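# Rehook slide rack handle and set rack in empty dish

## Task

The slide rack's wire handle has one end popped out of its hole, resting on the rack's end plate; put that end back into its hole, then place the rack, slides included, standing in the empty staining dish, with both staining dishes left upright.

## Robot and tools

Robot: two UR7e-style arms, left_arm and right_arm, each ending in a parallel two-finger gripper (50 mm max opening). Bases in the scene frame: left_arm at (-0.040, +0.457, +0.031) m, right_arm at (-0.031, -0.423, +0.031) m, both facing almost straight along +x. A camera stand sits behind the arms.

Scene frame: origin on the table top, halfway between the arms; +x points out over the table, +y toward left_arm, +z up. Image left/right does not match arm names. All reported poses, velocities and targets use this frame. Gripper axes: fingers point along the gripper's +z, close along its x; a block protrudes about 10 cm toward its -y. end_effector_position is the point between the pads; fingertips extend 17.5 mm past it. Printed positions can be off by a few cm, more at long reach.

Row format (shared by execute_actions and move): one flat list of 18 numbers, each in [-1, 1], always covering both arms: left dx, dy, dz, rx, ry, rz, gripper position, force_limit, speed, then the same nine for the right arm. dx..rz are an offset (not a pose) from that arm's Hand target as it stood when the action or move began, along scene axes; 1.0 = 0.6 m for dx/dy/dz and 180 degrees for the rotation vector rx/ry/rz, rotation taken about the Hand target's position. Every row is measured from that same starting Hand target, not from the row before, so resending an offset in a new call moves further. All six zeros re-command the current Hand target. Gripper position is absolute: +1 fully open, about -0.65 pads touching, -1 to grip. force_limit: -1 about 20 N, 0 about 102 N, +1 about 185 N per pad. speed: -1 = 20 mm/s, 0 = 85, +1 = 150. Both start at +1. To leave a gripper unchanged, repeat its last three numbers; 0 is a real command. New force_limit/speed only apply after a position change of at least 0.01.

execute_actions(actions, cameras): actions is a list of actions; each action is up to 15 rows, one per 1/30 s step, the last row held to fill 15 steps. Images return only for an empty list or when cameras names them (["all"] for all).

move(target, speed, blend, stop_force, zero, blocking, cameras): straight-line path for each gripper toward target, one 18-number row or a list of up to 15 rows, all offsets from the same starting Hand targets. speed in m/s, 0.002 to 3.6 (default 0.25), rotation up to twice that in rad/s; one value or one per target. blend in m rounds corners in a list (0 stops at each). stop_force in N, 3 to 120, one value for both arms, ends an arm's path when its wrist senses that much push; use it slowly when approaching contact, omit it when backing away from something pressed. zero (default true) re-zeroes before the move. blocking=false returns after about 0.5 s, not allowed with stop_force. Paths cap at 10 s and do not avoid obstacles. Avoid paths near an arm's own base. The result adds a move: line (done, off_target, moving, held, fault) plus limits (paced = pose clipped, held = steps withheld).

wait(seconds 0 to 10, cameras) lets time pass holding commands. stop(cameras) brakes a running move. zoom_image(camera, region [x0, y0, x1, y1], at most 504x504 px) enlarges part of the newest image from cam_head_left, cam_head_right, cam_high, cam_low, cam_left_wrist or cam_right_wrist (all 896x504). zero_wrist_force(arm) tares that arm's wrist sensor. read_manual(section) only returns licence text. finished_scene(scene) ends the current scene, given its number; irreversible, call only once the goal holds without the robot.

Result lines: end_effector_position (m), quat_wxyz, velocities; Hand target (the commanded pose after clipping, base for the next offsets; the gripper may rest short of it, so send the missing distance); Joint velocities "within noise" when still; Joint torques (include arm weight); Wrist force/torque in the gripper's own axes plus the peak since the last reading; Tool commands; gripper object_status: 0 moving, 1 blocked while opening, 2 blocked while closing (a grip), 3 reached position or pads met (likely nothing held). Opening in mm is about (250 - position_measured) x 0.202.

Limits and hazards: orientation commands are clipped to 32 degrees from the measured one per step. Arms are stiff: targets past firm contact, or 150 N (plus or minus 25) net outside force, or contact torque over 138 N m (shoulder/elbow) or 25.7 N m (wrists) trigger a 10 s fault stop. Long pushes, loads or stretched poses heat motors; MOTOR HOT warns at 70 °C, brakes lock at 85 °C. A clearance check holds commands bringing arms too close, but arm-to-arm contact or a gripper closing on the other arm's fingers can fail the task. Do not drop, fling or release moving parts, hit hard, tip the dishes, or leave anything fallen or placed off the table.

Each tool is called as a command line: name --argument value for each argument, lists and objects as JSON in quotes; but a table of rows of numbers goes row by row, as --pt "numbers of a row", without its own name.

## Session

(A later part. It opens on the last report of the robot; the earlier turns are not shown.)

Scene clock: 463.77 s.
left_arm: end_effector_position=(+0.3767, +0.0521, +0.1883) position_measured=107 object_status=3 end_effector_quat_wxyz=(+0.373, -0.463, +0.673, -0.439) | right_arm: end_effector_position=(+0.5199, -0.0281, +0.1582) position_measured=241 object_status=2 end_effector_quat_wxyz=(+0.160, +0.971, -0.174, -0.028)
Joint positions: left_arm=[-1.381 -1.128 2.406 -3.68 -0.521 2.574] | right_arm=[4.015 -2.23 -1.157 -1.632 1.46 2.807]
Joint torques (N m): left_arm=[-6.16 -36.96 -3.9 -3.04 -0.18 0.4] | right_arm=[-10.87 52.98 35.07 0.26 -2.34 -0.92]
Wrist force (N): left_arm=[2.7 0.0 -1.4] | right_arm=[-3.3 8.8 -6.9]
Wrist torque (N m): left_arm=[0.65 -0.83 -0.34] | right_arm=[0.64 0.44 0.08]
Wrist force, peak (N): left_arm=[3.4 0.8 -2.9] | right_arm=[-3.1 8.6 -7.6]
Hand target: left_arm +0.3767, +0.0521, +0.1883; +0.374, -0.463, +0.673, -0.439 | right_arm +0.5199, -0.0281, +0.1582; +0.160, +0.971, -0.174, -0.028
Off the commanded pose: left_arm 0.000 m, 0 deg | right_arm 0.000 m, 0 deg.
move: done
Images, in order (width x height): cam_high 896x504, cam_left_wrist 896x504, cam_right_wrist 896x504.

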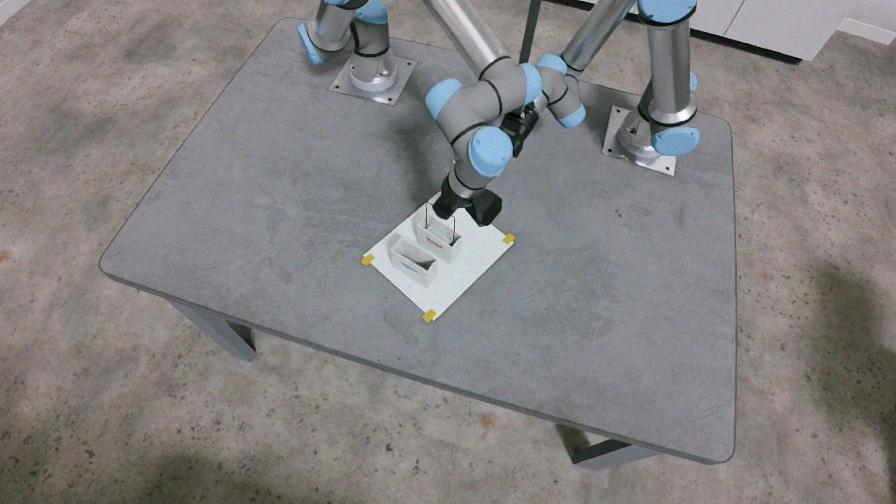

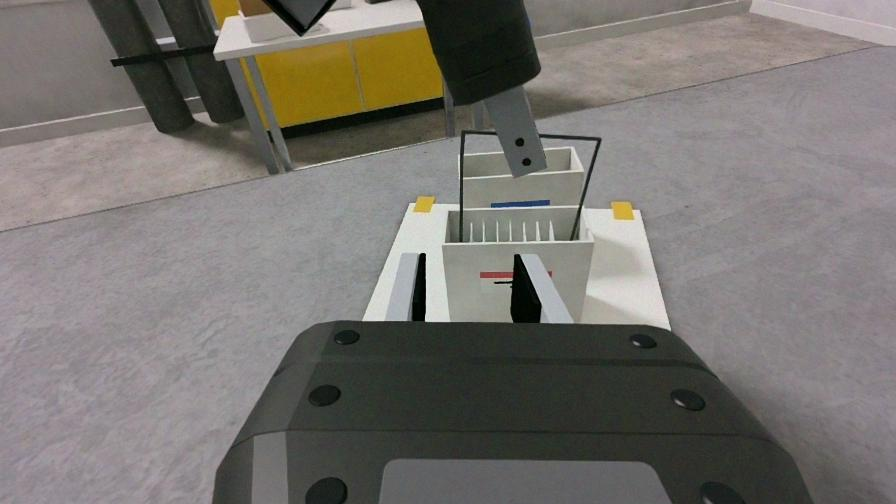

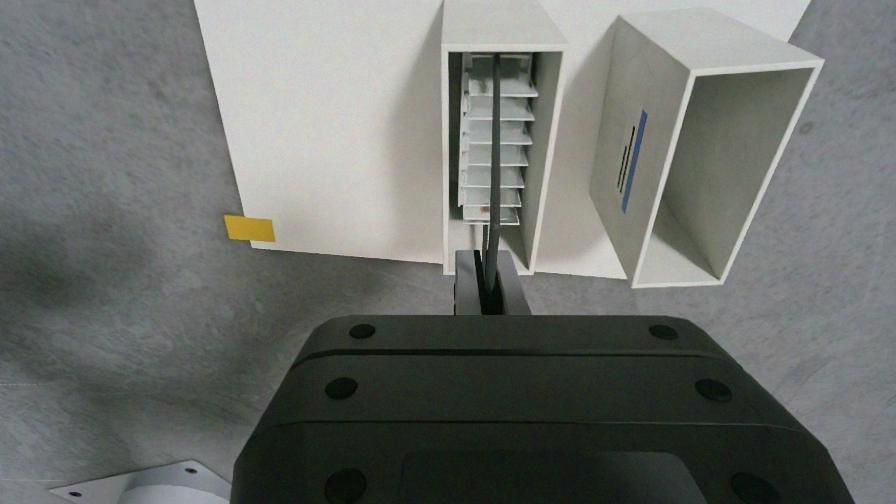

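move --target '[0,0,0,0,0,0,0.3,-0.9,-0.6,0,0,0.0135,0,0,0,-1,-0.9,-0.6]' --speed 0.02 --cameras '["cam_high","cam_right_wrist","cam_left_wrist"]'

zoom_image --camera "cam_left_wrist" --region '[400, 20, 660, 260]'

zoom_image --camera "cam_high" --region '[410, 205, 470, 265]'

zoom_image --camera "cam_right_wrist" --region '[440, 20, 600, 250]'

Scene clock: 467.17 s.
left_arm: end_effector_position=(+0.3767, +0.0521, +0.1883) position_measured=107 object_status=3 end_effector_quat_wxyz=(+0.374, -0.463, +0.673, -0.439) | right_arm: end_effector_position=(+0.5199, -0.0281, +0.1665) position_measured=241 object_status=2 end_effector_quat_wxyz=(+0.159, +0.971, -0.174, -0.028)
Joint positions: left_arm=[-1.381 -1.128 2.406 -3.68 -0.52 2.574] | right_arm=[4.015 -2.225 -1.144 -1.65 1.46 2.807]
Joint torques (N m): left_arm=[-9.67 -34.54 -1.07 -2.86 3.82 -0.66] | right_arm=[-10.61 50.4 20.73 4.05 -2.38 -0.76]
Wrist force (N): left_arm=[2.6 -0.1 -1.3] | right_arm=[-2.4 1.4 2.9]
Wrist torque (N m): left_arm=[0.64 -0.82 -0.34] | right_arm=[0.50 0.44 0.07]
Wrist force, peak (N): left_arm=[2.9 0.1 -1.7] | right_arm=[-3.2 8.8 -7.7]
Hand target: left_arm +0.3767, +0.0521, +0.1883; +0.374, -0.463, +0.673, -0.439 | right_arm +0.5199, -0.0281, +0.1663; +0.160, +0.971, -0.174, -0.028
Off the commanded pose: left_arm 0.000 m, 0 deg | right_arm 0.000 m, 0 deg.
move: done
Images, in order (width x height): cam_high 896x504, cam_left_wrist 896x504, cam_right_wrist 896x504.

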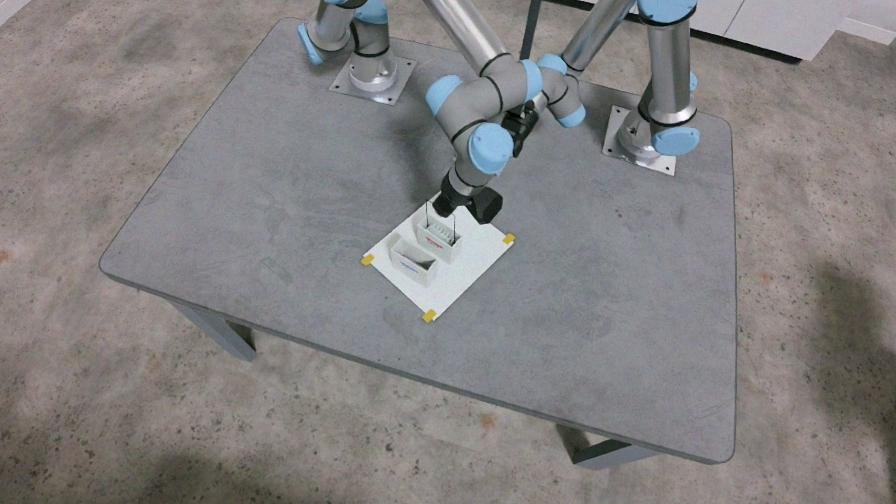

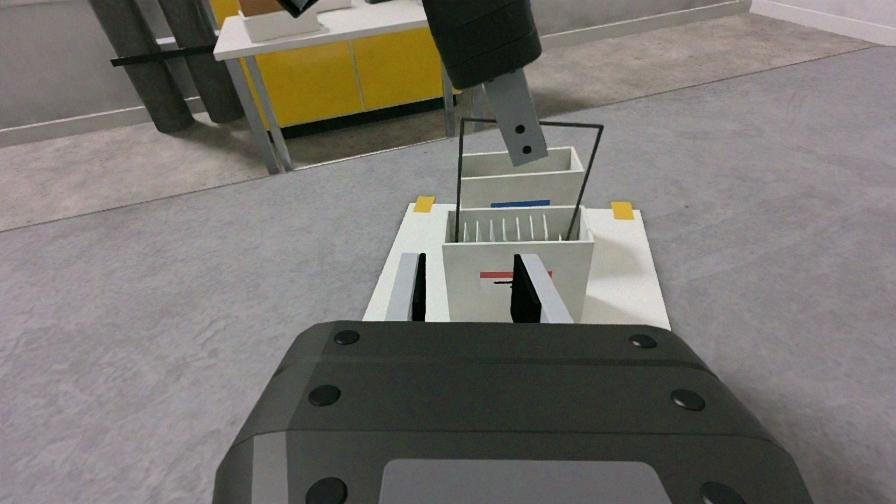

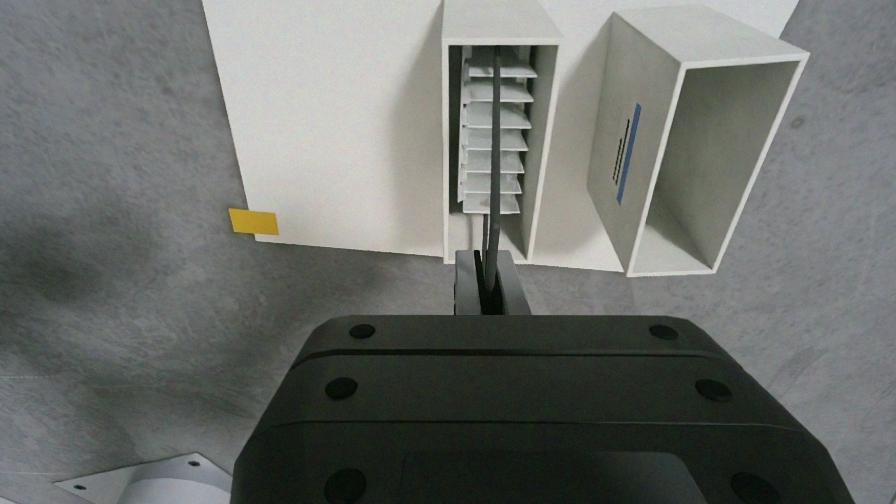

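Scaled by 1.938 from the camera's 896x504 image, which has a finer 1280x720 frame.

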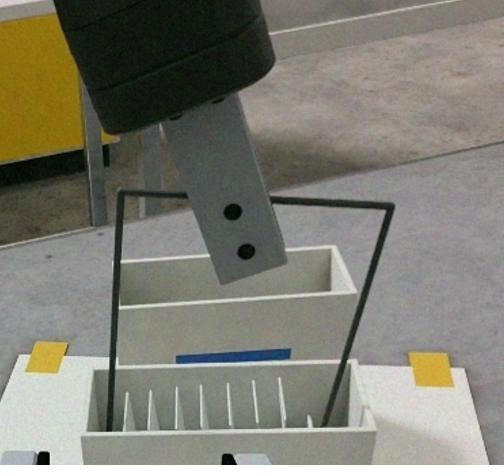

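Scaled by 8.400 from the camera's 896x504 image, which has a finer 1280x720 frame.

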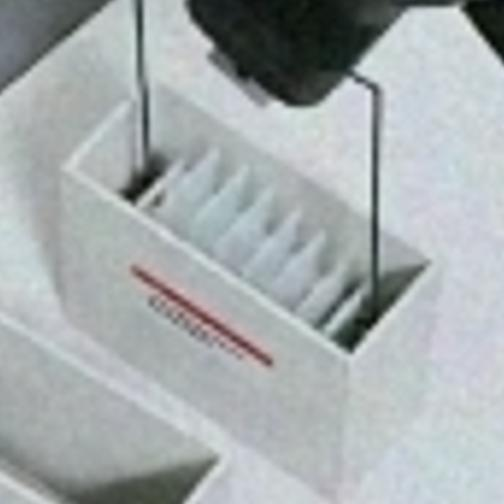

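Scaled by 2.191 from the camera's 896x504 image, which has a finer 1280x720 frame.

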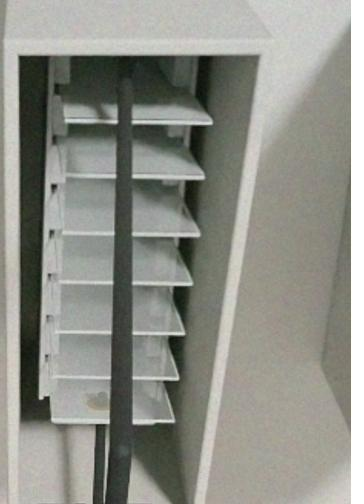

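move --target '[0,0,0,0,0,0,0.3,-0.9,-0.6,-0.0055,-0.0150,-0.0085,0.0287,-0.0106,0,-1,-0.9,-0.6]' --speed 0.02 --cameras '["cam_high","cam_right_wrist","cam_left_wrist"]'

zoom_image --camera "cam_left_wrist" --region '[400, 20, 660, 260]'

zoom_image --camera "cam_high" --region '[410, 205, 470, 265]'

zoom_image --camera "cam_right_wrist" --region '[440, 20, 600, 250]'

Scene clock: 476.03 s.
left_arm: end_effector_position=(+0.3767, +0.0521, +0.1883) position_measured=107 object_status=3 end_effector_quat_wxyz=(+0.374, -0.463, +0.673, -0.439) | right_arm: end_effector_position=(+0.5166, -0.0372, +0.1612) position_measured=241 object_status=2 end_effector_quat_wxyz=(+0.113, +0.978, -0.175, -0.020) end_effector_velocity=(+0.000, +0.000, +0.001) end_effector_angular_velocity=(-0.003, +0.002, +0.000)
Joint positions: left_arm=[-1.381 -1.128 2.406 -3.68 -0.52 2.574] | right_arm=[3.998 -2.153 -1.282 -1.491 1.489 2.782]
Joint velocities: left_arm=[within noise] | right_arm=[0 -0.001 0.004 -0.007 0 0]
Joint torques (N m): left_arm=[-4.08 -22.71 -0.88 -5.37 1.9 2.31] | right_arm=[-5.92 39.17 37.51 0.09 0.92 -0.24]
Wrist force (N): left_arm=[2.6 0.0 -1.5] | right_arm=[-2.1 2.4 3.3]
Wrist torque (N m): left_arm=[0.65 -0.82 -0.34] | right_arm=[0.51 0.38 0.27]
Wrist force, peak (N): left_arm=[3.1 -0.2 -1.6] | right_arm=[-2.1 2.4 3.3]
Hand target: left_arm +0.3767, +0.0521, +0.1883; +0.374, -0.463, +0.673, -0.439 | right_arm +0.5166, -0.0371, +0.1612; +0.113, +0.978, -0.175, -0.020
Off the commanded pose: left_arm 0.000 m, 0 deg | right_arm 0.000 m, 0 deg.
move: done
Images, in order (width x height): cam_high 896x504, cam_left_wrist 896x504, cam_right_wrist 896x504.

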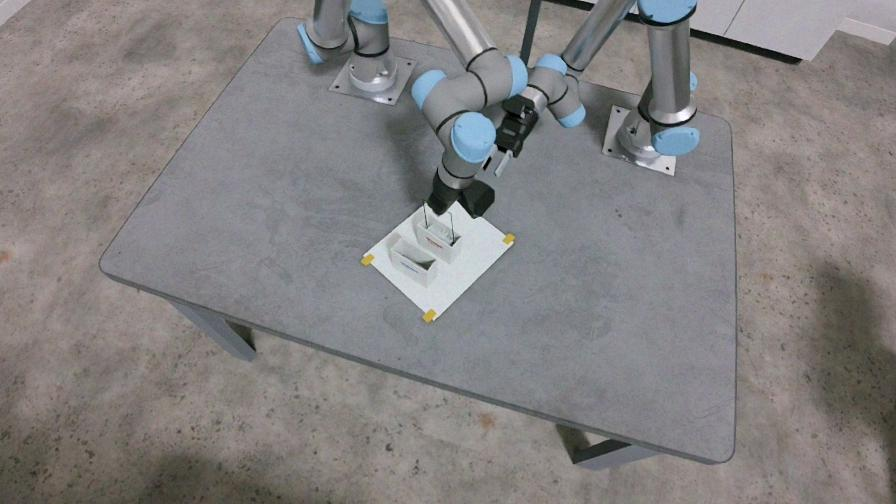

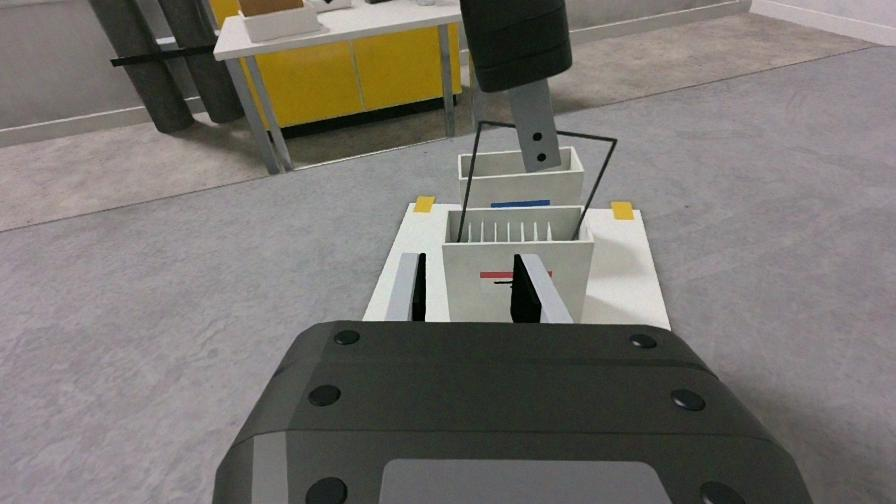

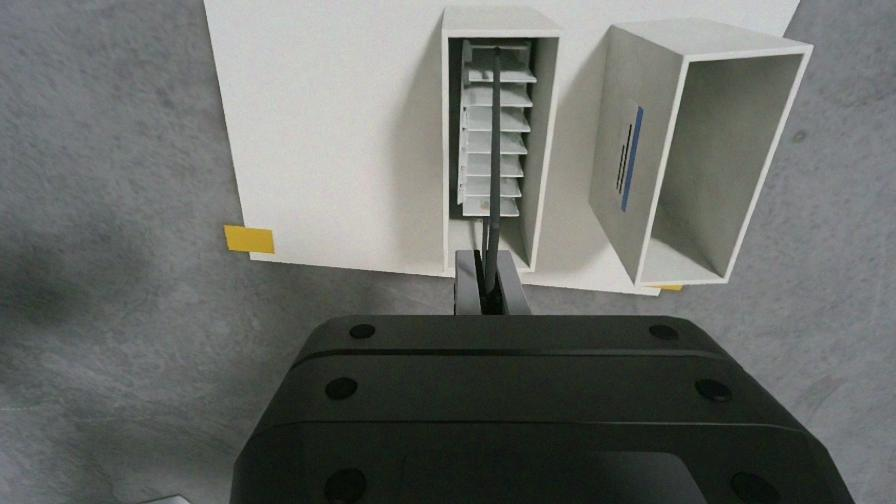

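Scaled by 1.938 from the camera's 896x504 image, which has a finer 1280x720 frame.

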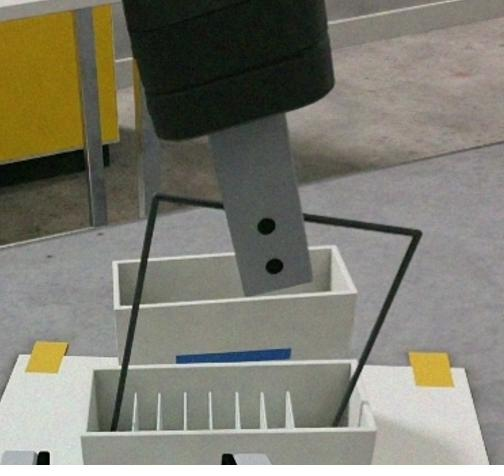

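Scaled by 8.400 from the camera's 896x504 image, which has a finer 1280x720 frame.

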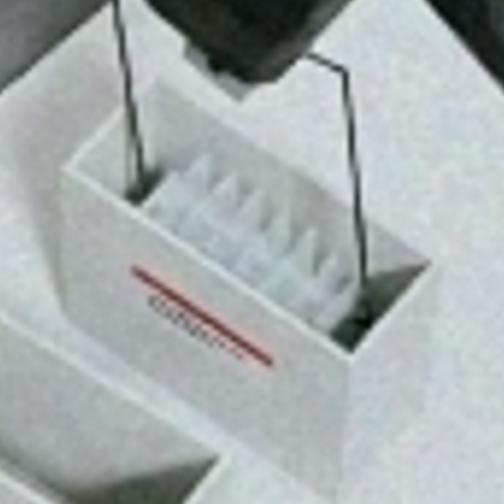

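Scaled by 2.191 from the camera's 896x504 image, which has a finer 1280x720 frame.

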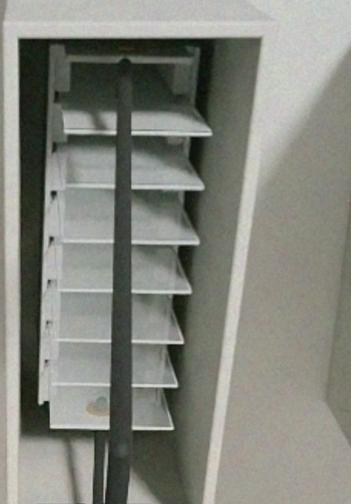

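move --pt "0.1705 -0.0538 -0.0945 0.045 -0.0126 -0.0167 0.3 -0.9 -0.6 0 0 0 0 0 0 -1 -0.9 -0.6" --pt "0.2655 -0.0838 -0.0945 0.045 -0.0126 -0.0167 0.3 -0.9 -0.6 0 0 0 0 0 0 -1 -0.9 -0.6" --speed 0.12 --cameras '["cam_left_wrist"]'

Scene clock: 481.40 s.
left_arm: end_effector_position=(+0.5360, +0.0019, +0.1315) position_measured=107 object_status=3 end_effector_quat_wxyz=(+0.407, -0.409, +0.707, -0.409) | right_arm: end_effector_position=(+0.5166, -0.0371, +0.1612) position_measured=241 object_status=2 end_effector_quat_wxyz=(+0.113, +0.978, -0.175, -0.020)
Joint positions: left_arm=[-1.061 -0.78 1.953 -3.822 -0.784 3.036] | right_arm=[3.998 -2.153 -1.282 -1.492 1.488 2.782]
Joint torques (N m): left_arm=[-4.09 -51.18 -17.11 -5.11 3.13 -2.26] | right_arm=[11.79 39.01 37.67 0.18 -2.92 0.46]
Wrist force (N): left_arm=[2.5 0.4 -0.6] | right_arm=[-1.8 2.1 3.0]
Wrist torque (N m): left_arm=[0.71 -0.87 -0.26] | right_arm=[0.47 0.35 0.27]
Wrist force, peak (N): left_arm=[2.5 -0.5 -3.4] | right_arm=[-1.9 2.6 3.3]
Hand target: left_arm +0.5360, +0.0018, +0.1316; +0.407, -0.409, +0.707, -0.409 | right_arm +0.5166, -0.0371, +0.1612; +0.113, +0.978, -0.175, -0.020
Off the commanded pose: left_arm 0.000 m, 0 deg | right_arm 0.000 m, 0 deg.
move: done
Images, in order (width x height): cam_left_wrist 896x504.

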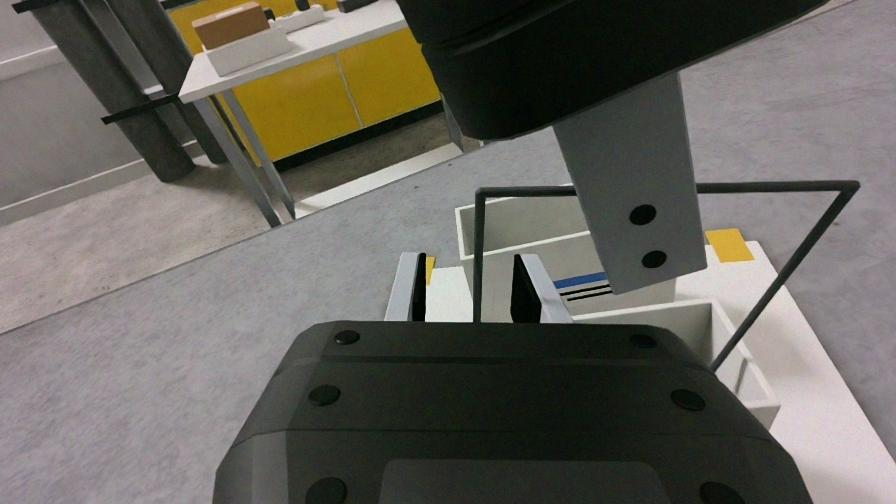

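move --pt "-0.0013 -0.0040 0 0 0 0 0.3 -0.9 -0.6 0 0 0 0 0 0 -1 -0.9 -0.6" --pt "-0.0013 -0.0040 0 0 0 0 -1 -0.9 -0.6 0 0 0 0 0 0 -1 -0.9 -0.6" --speed 0.03

move --pt "-0.0012 -0.0035 0 0 0 0 -1 -0.9 -0.6 0 0 0 0 0 0 -1 -0.9 -0.6" --pt "-0.0034 -0.0104 0 0 0 0 -1 -0.9 -0.6 -0.0022 -0.0069 0 0 0 0 -1 -0.9 -0.6" --speed 0.015 --cameras '["cam_high","cam_right_wrist"]'

zoom_image --camera "cam_high" --region '[410, 205, 470, 265]'

zoom_image --camera "cam_right_wrist" --region '[440, 20, 600, 250]'

Scene clock: 484.77 s.
left_arm: end_effector_position=(+0.5353, -0.0005, +0.1316) position_measured=240 object_status=2 end_effector_quat_wxyz=(+0.407, -0.409, +0.707, -0.409) | right_arm: end_effector_position=(+0.5166, -0.0372, +0.1612) position_measured=241 object_status=2 end_effector_quat_wxyz=(+0.113, +0.978, -0.175, -0.020)
Joint positions: left_arm=[-1.065 -0.779 1.95 -3.818 -0.781 3.034] | right_arm=[3.998 -2.154 -1.282 -1.492 1.488 2.782]
Joint torques (N m): left_arm=[-3.92 -36.54 -6.39 -5.51 -1.56 1.25] | right_arm=[10.91 39.78 37.86 8.58 -0.47 0.66]
Wrist force (N): left_arm=[-11.7 5.9 1.4] | right_arm=[-2.3 18.3 5.6]
Wrist torque (N m): left_arm=[0.85 -0.73 -0.62] | right_arm=[0.67 0.40 0.28]
Wrist force, peak (N): left_arm=[-12.1 5.9 1.6] | right_arm=[-2.3 18.3 5.6]
Hand target: left_arm +0.5352, -0.0006, +0.1316; +0.407, -0.409, +0.707, -0.409 | right_arm +0.5166, -0.0371, +0.1612; +0.113, +0.978, -0.175, -0.020
Off the commanded pose: left_arm 0.000 m, 0 deg | right_arm 0.000 m, 0 deg.
move: done

Scene clock: 485.83 s.
left_arm: end_effector_position=(+0.5331, -0.0070, +0.1316) position_measured=240 object_status=2 end_effector_quat_wxyz=(+0.407, -0.409, +0.707, -0.409) | right_arm: end_effector_position=(+0.5153, -0.0414, +0.1612) position_measured=241 object_status=2 end_effector_quat_wxyz=(+0.113, +0.978, -0.175, -0.020)
Joint positions: left_arm=[-1.074 -0.776 1.94 -3.807 -0.773 3.028] | right_arm=[3.996 -2.145 -1.296 -1.486 1.488 2.779]
Joint torques (N m): left_arm=[-19.76 -46.83 -17.85 -5.05 -7 -0.04] | right_arm=[8.12 34.12 49.25 11.09 0.13 -0.54]
Wrist force (N): left_arm=[-30.8 18.9 6.6] | right_arm=[-3.2 41.5 2.9]
Wrist torque (N m): left_arm=[1.12 -0.57 -0.95] | right_arm=[0.84 0.42 0.29]
Wrist force, peak (N): left_arm=[-30.7 19.8 6.3] | right_arm=[-2.5 42.1 2.3]
Hand target: left_arm +0.5332, -0.0068, +0.1316; +0.407, -0.409, +0.707, -0.409 | right_arm +0.5153, -0.0412, +0.1612; +0.113, +0.978, -0.175, -0.020
Off the commanded pose: left_arm 0.000 m, 0 deg | right_arm 0.000 m, 0 deg.
move: done
Images, in order (width x height): cam_high 896x504, cam_right_wrist 896x504.

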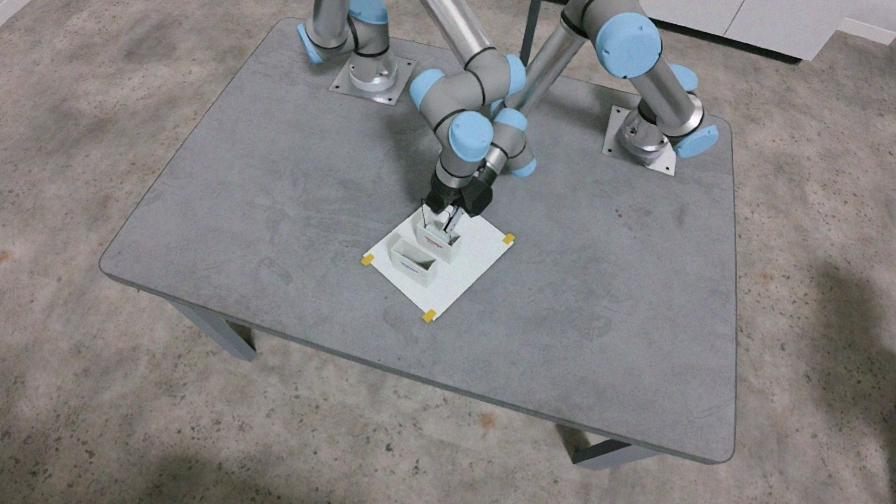

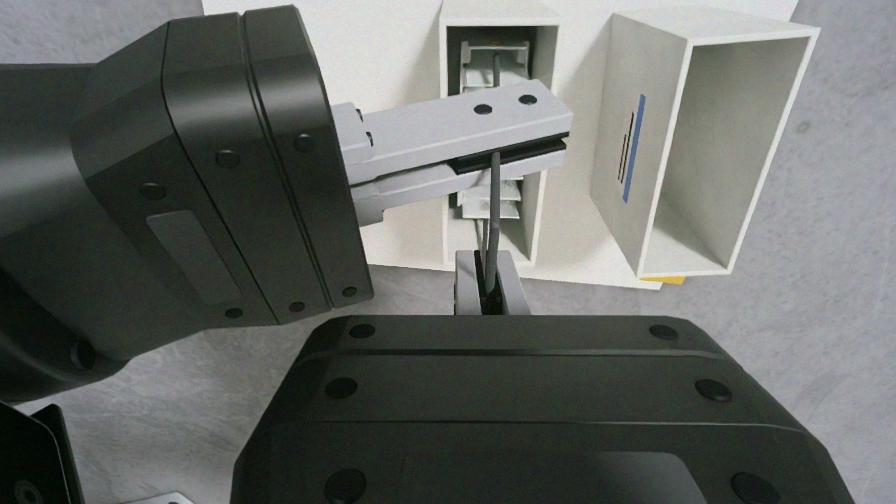

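Scaled by 8.400 from the camera's 896x504 image, which has a finer 1280x720 frame.

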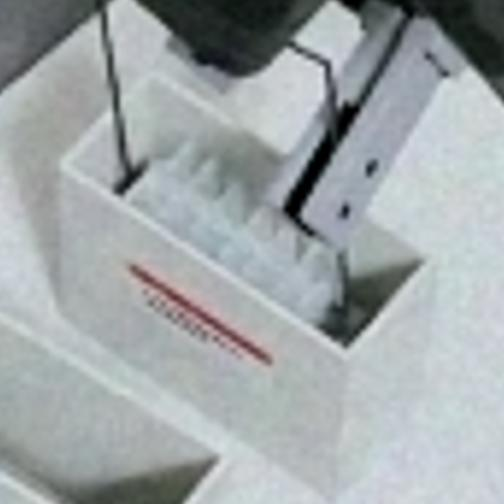

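Scaled by 2.191 from the camera's 896x504 image, which has a finer 1280x720 frame.

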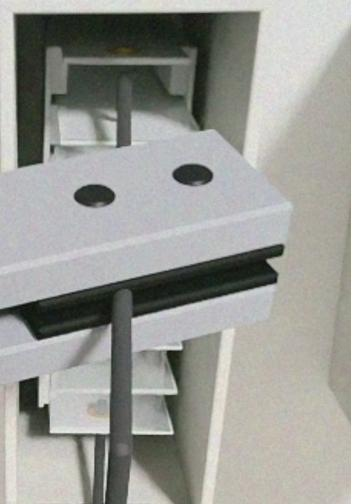

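move --target '[0.0045,0.0122,0,0,0,0,-1,-0.9,-0.6,0,0,0,0,0,0,-1,-0.9,-0.6]' --speed 0.02 --cameras '["cam_high","cam_right_wrist"]'

zoom_image --camera "cam_high" --region '[410, 205, 470, 265]'

zoom_image --camera "cam_right_wrist" --region '[440, 20, 600, 250]'

Scene clock: 488.27 s.
left_arm: end_effector_position=(+0.5358, +0.0004, +0.1317) position_measured=240 object_status=2 end_effector_quat_wxyz=(+0.407, -0.409, +0.707, -0.409) | right_arm: end_effector_position=(+0.5153, -0.0410, +0.1612) position_measured=241 object_status=2 end_effector_quat_wxyz=(+0.112, +0.978, -0.175, -0.020)
Joint positions: left_arm=[-1.063 -0.779 1.951 -3.82 -0.783 3.036] | right_arm=[3.996 -2.145 -1.295 -1.486 1.488 2.78]
Joint torques (N m): left_arm=[25.17 -33.19 2.42 0.66 9.49 0.55] | right_arm=[-6.71 49.6 27.29 -7.33 -0.94 0.81]
Wrist force (N): left_arm=[31.3 -24.3 -10.2] | right_arm=[-0.2 -36.3 10.5]
Wrist torque (N m): left_arm=[0.20 -1.03 0.04] | right_arm=[0.07 0.36 0.27]
Wrist force, peak (N): left_arm=[31.5 -24.2 -10.2] | right_arm=[-2.8 42.5 3.0]
Hand target: left_arm +0.5359, +0.0005, +0.1316; +0.407, -0.409, +0.707, -0.409 | right_arm +0.5153, -0.0412, +0.1612; +0.113, +0.978, -0.175, -0.020
Off the commanded pose: left_arm 0.000 m, 0 deg | right_arm 0.000 m, 0 deg.
move: done
Images, in order (width x height): cam_high 896x504, cam_right_wrist 896x504.

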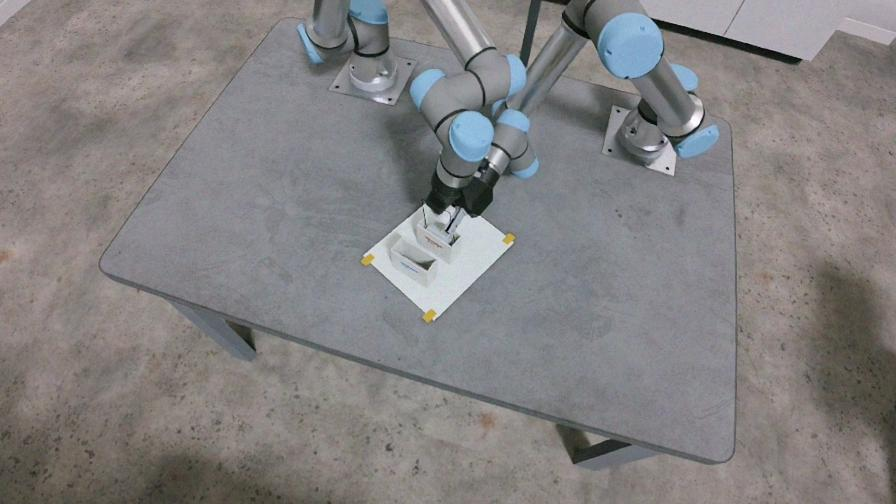

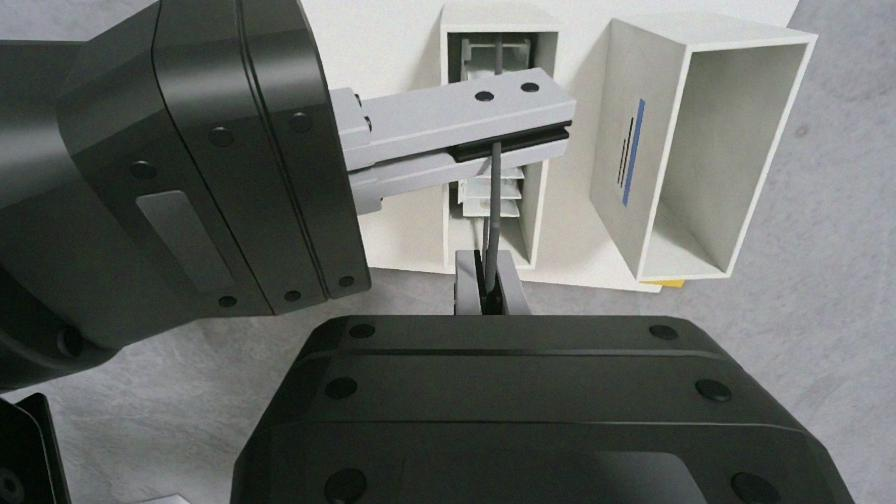

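Scaled by 8.400 from the camera's 896x504 image, which has a finer 1280x720 frame.

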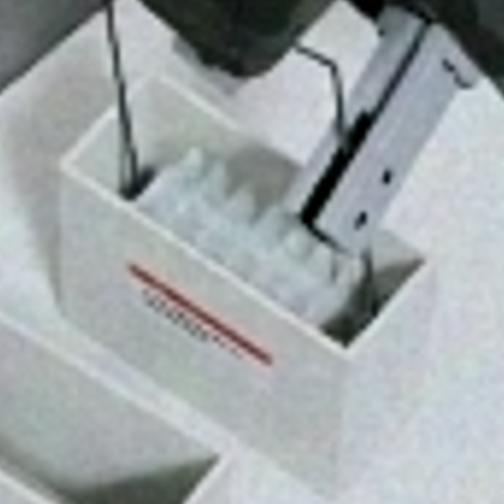

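Scaled by 2.191 from the camera's 896x504 image, which has a finer 1280x720 frame.

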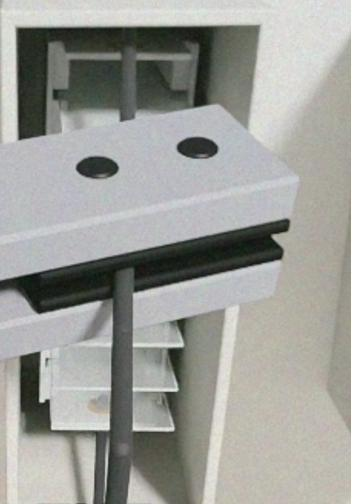

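move --pt "-0.0045 -0.0122 0 0 0 0 -1 -0.9 -0.6 0 0 0 0 0 0 -0.97 0.1 -0.6" --pt "-0.0056 -0.0154 0 0 0 0 -1 -0.9 -0.6 -0.0011 -0.0032 0 0 0 0 -0.97 0.1 -0.6" --speed 0.02 --cameras '["cam_high","cam_right_wrist"]'

zoom_image --camera "cam_right_wrist" --region '[440, 20, 600, 250]'

move --target '[0.0040,0.0108,0,0,0,0,-1,-0.9,-0.6,0,0,0,0,0,0,-0.97,0.1,-0.6]' --speed 0.02 --cameras '["cam_high","cam_right_wrist"]'

zoom_image --camera "cam_high" --region '[410, 205, 470, 265]'

zoom_image --camera "cam_right_wrist" --region '[440, 20, 600, 250]'

Scene clock: 494.77 s.
left_arm: end_effector_position=(+0.5325, -0.0088, +0.1316) position_measured=240 object_status=2 end_effector_quat_wxyz=(+0.407, -0.409, +0.707, -0.409) | right_arm: end_effector_position=(+0.5146, -0.0432, +0.1612) position_measured=247 object_status=2 end_effector_quat_wxyz=(+0.113, +0.978, -0.175, -0.020)
Joint positions: left_arm=[-1.077 -0.775 1.938 -3.803 -0.77 3.026] | right_arm=[3.995 -2.141 -1.302 -1.483 1.488 2.778]
Joint torques (N m): left_arm=[-32.44 -42.77 -28.97 -2.53 -5.45 -1.34] | right_arm=[3.88 45.45 33.5 12.88 1.86 -1.46]
Wrist force (N): left_arm=[-31.3 19.5 6.6] | right_arm=[-2.6 42.3 2.4]
Wrist torque (N m): left_arm=[1.12 -0.57 -0.96] | right_arm=[0.87 0.37 0.29]
Wrist force, peak (N): left_arm=[34.9 -26.8 -11.3] | right_arm=[-2.6 42.7 2.1]
Hand target: left_arm +0.5325, -0.0087, +0.1316; +0.407, -0.409, +0.707, -0.409 | right_arm +0.5146, -0.0432, +0.1612; +0.113, +0.978, -0.175, -0.020
Off the commanded pose: left_arm 0.000 m, 0 deg | right_arm 0.000 m, 0 deg.
move: done
Images, in order (width x height): cam_high 896x504, cam_right_wrist 896x504.

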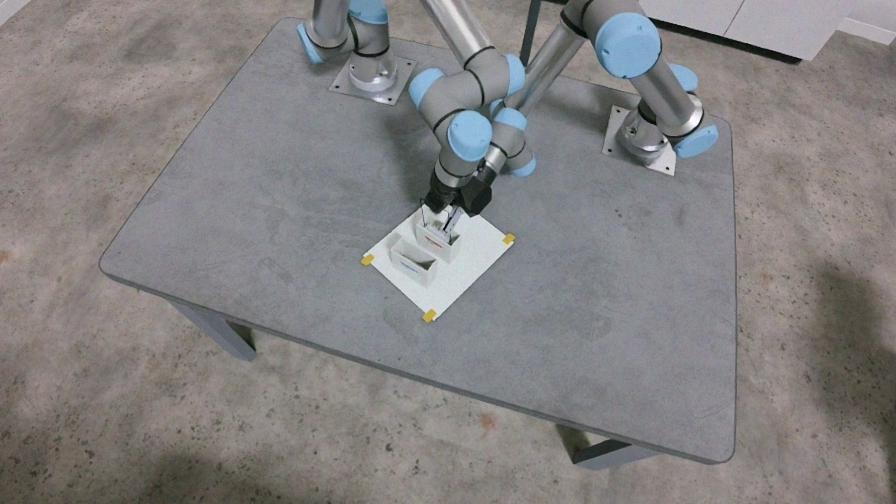

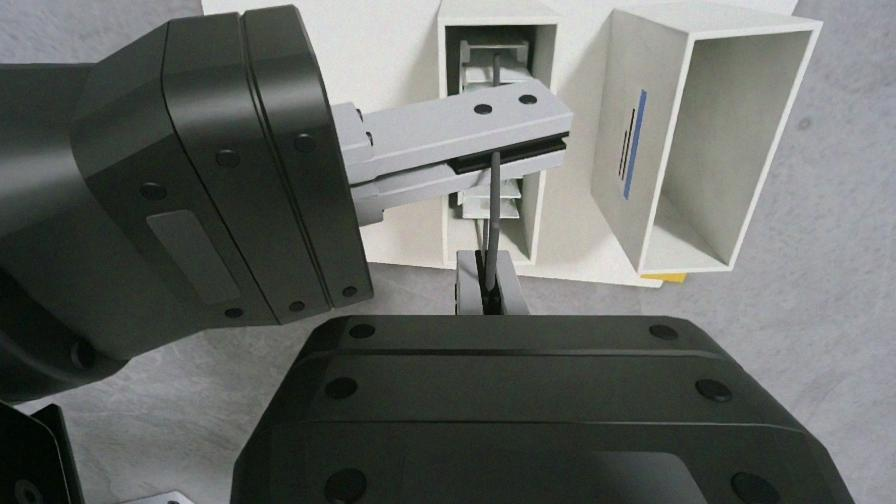

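Scaled by 2.191 from the camera's 896x504 image, which has a finer 1280x720 frame.

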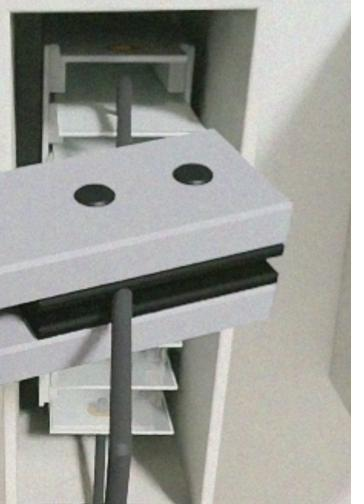

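Scene clock: 495.47 s.
left_arm: end_effector_position=(+0.5348, -0.0024, +0.1317) position_measured=240 object_status=2 end_effector_quat_wxyz=(+0.407, -0.409, +0.707, -0.409) | right_arm: end_effector_position=(+0.5147, -0.0430, +0.1612) position_measured=247 object_status=2 end_effector_quat_wxyz=(+0.112, +0.978, -0.175, -0.020)
Joint positions: left_arm=[-1.067 -0.778 1.947 -3.815 -0.779 3.033] | right_arm=[3.995 -2.141 -1.302 -1.483 1.488 2.778]
Joint torques (N m): left_arm=[21.14 -36.32 0.94 -0.16 7.42 0.77] | right_arm=[1.17 46.45 30.97 -5.45 -1.89 -0.09]
Wrist force (N): left_arm=[24.9 -19.8 -8.7] | right_arm=[-0.4 -28.1 10.3]
Wrist torque (N m): left_arm=[0.30 -1.01 -0.06] | right_arm=[0.17 0.38 0.28]
Wrist force, peak (N): left_arm=[-31.4 19.6 6.3] | right_arm=[-2.6 42.3 2.4]
Hand target: left_arm +0.5349, -0.0023, +0.1316; +0.407, -0.409, +0.707, -0.409 | right_arm +0.5146, -0.0432, +0.1612; +0.113, +0.978, -0.175, -0.020
Off the commanded pose: left_arm 0.000 m, 0 deg | right_arm 0.000 m, 0 deg.
move: done
Images, in order (width x height): cam_high 896x504, cam_right_wrist 896x504.

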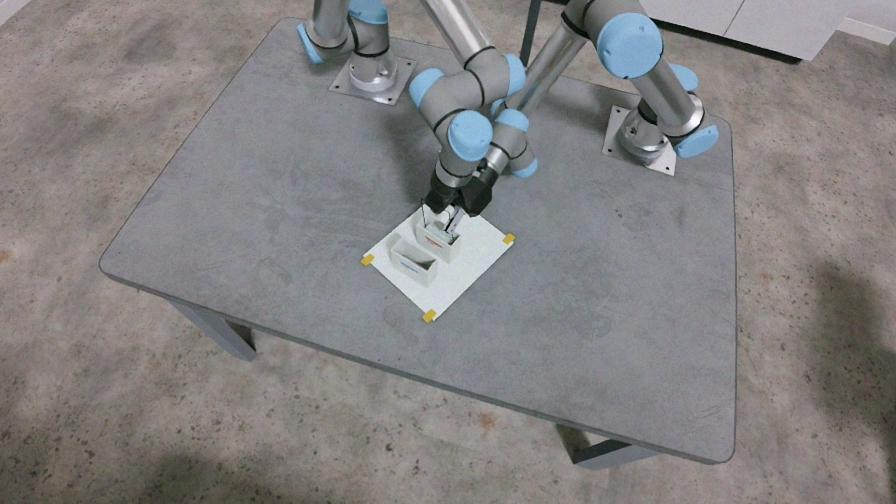

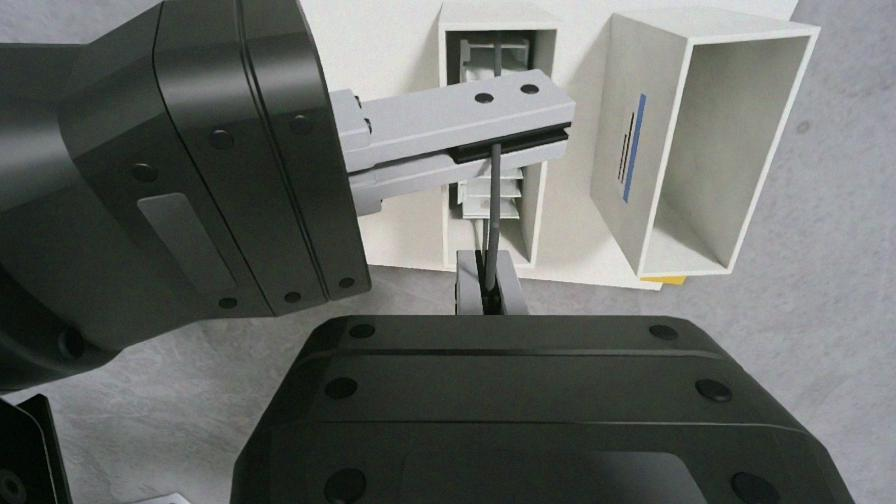

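Scaled by 8.400 from the camera's 896x504 image, which has a finer 1280x720 frame.

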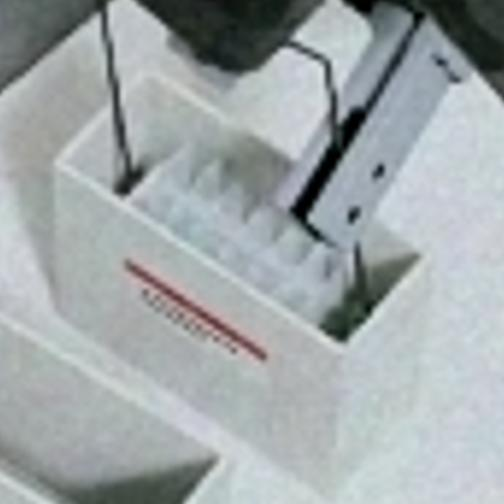

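Scaled by 2.191 from the camera's 896x504 image, which has a finer 1280x720 frame.

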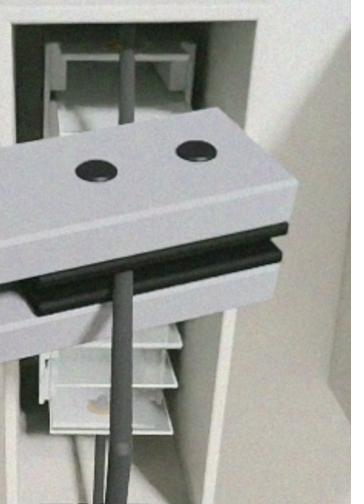

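move --pt "0.0003 0.0009 0.0008 -0.0201 0.0056 0.0075 -1 -0.9 -0.6 0.0037 0.0098 0.0058 -0.0208 0.0077 0 -0.97 0.1 -0.6" --pt "-0.0020 -0.0053 0.0008 -0.0201 0.0056 0.0075 -1 -0.9 -0.6 0.0037 0.0098 0.0058 -0.0208 0.0077 0 -0.97 0.1 -0.6" --pt "-0.0040 -0.0108 0.0008 -0.0201 0.0056 0.0075 -1 -0.9 -0.6 0.0017 0.0043 0.0058 -0.0208 0.0077 0 -0.97 0.1 -0.6" --speed 0.02 --cameras '["cam_high","cam_right_wrist"]'

zoom_image --camera "cam_high" --region '[410, 205, 470, 265]'

zoom_image --camera "cam_right_wrist" --region '[440, 20, 600, 250]'

Scene clock: 504.23 s.
left_arm: end_effector_position=(+0.5325, -0.0089, +0.1321) position_measured=240 object_status=2 end_effector_quat_wxyz=(+0.392, -0.433, +0.693, -0.423) | right_arm: end_effector_position=(+0.5156, -0.0407, +0.1647) position_measured=247 object_status=2 end_effector_quat_wxyz=(+0.147, +0.973, -0.174, -0.026) end_effector_velocity=(+0.001, +0.002, +0.000) end_effector_angular_velocity=(+0.002, -0.001, +0.000)
Joint positions: left_arm=[-1.077 -0.777 1.938 -3.801 -0.77 2.956] | right_arm=[4.005 -2.183 -1.22 -1.59 1.466 2.794]
Joint velocities: left_arm=[within noise] | right_arm=[0 -0.003 0.005 0 0 0]
Joint torques (N m): left_arm=[-19.5 -50.75 -18.6 -6.6 -9.11 0.88] | right_arm=[10.31 33.16 51.36 12.53 0.43 -0.34]
Wrist force (N): left_arm=[-36.0 20.7 8.8] | right_arm=[-4.1 47.8 4.3]
Wrist torque (N m): left_arm=[1.21 -0.60 -1.08] | right_arm=[0.77 0.44 0.25]
Wrist force, peak (N): left_arm=[-36.0 20.7 8.8] | right_arm=[-4.1 47.8 4.3]
Hand target: left_arm +0.5325, -0.0087, +0.1321; +0.392, -0.433, +0.693, -0.423 | right_arm +0.5157, -0.0406, +0.1647; +0.147, +0.973, -0.174, -0.026
Off the commanded pose: left_arm 0.000 m, 0 deg | right_arm 0.000 m, 0 deg.
move: done
Images, in order (width x height): cam_high 896x504, cam_right_wrist 896x504.

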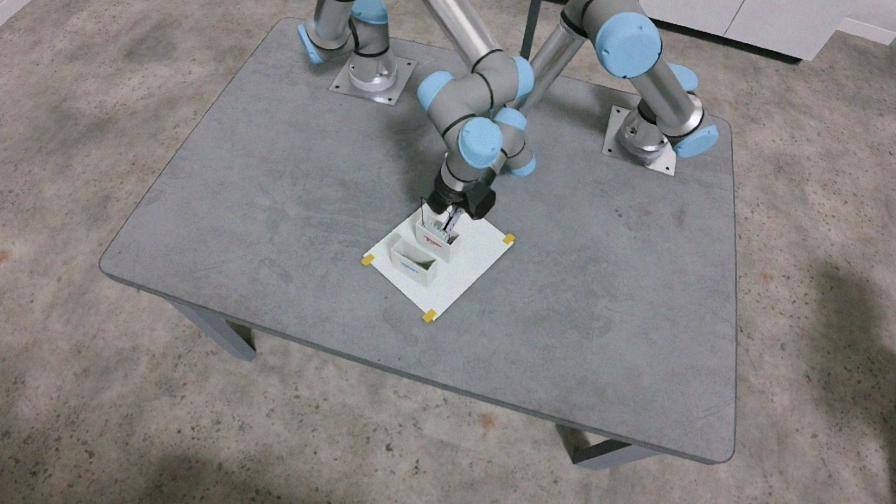

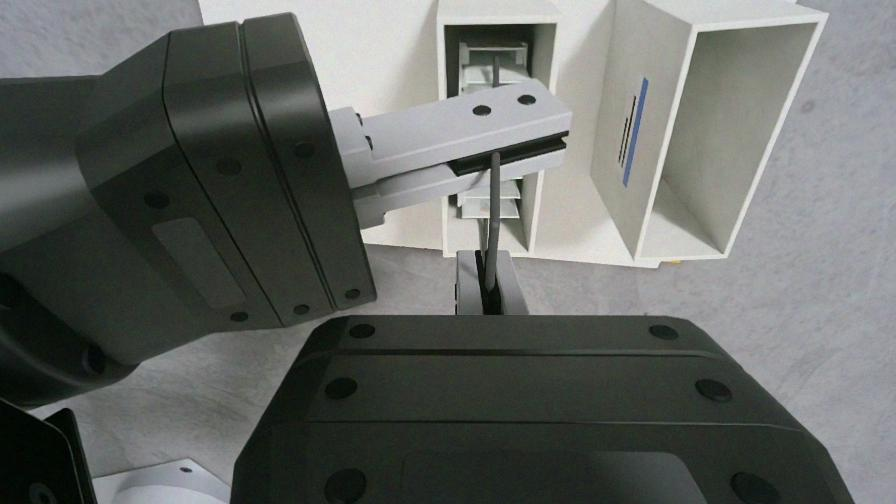

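Scaled by 8.400 from the camera's 896x504 image, which has a finer 1280x720 frame.

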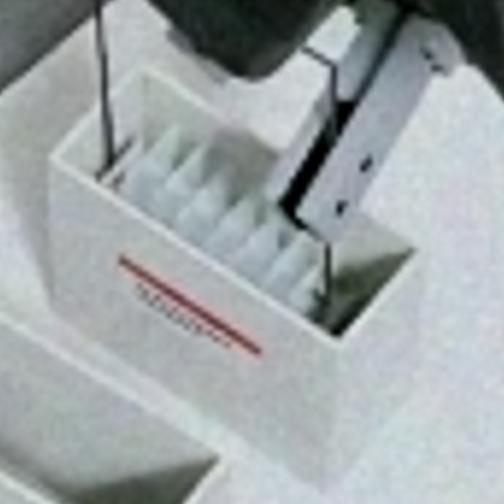

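Scaled by 2.191 from the camera's 896x504 image, which has a finer 1280x720 frame.

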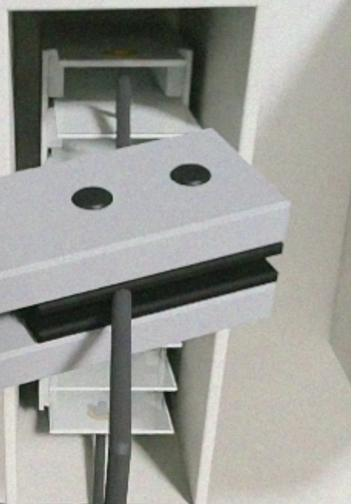

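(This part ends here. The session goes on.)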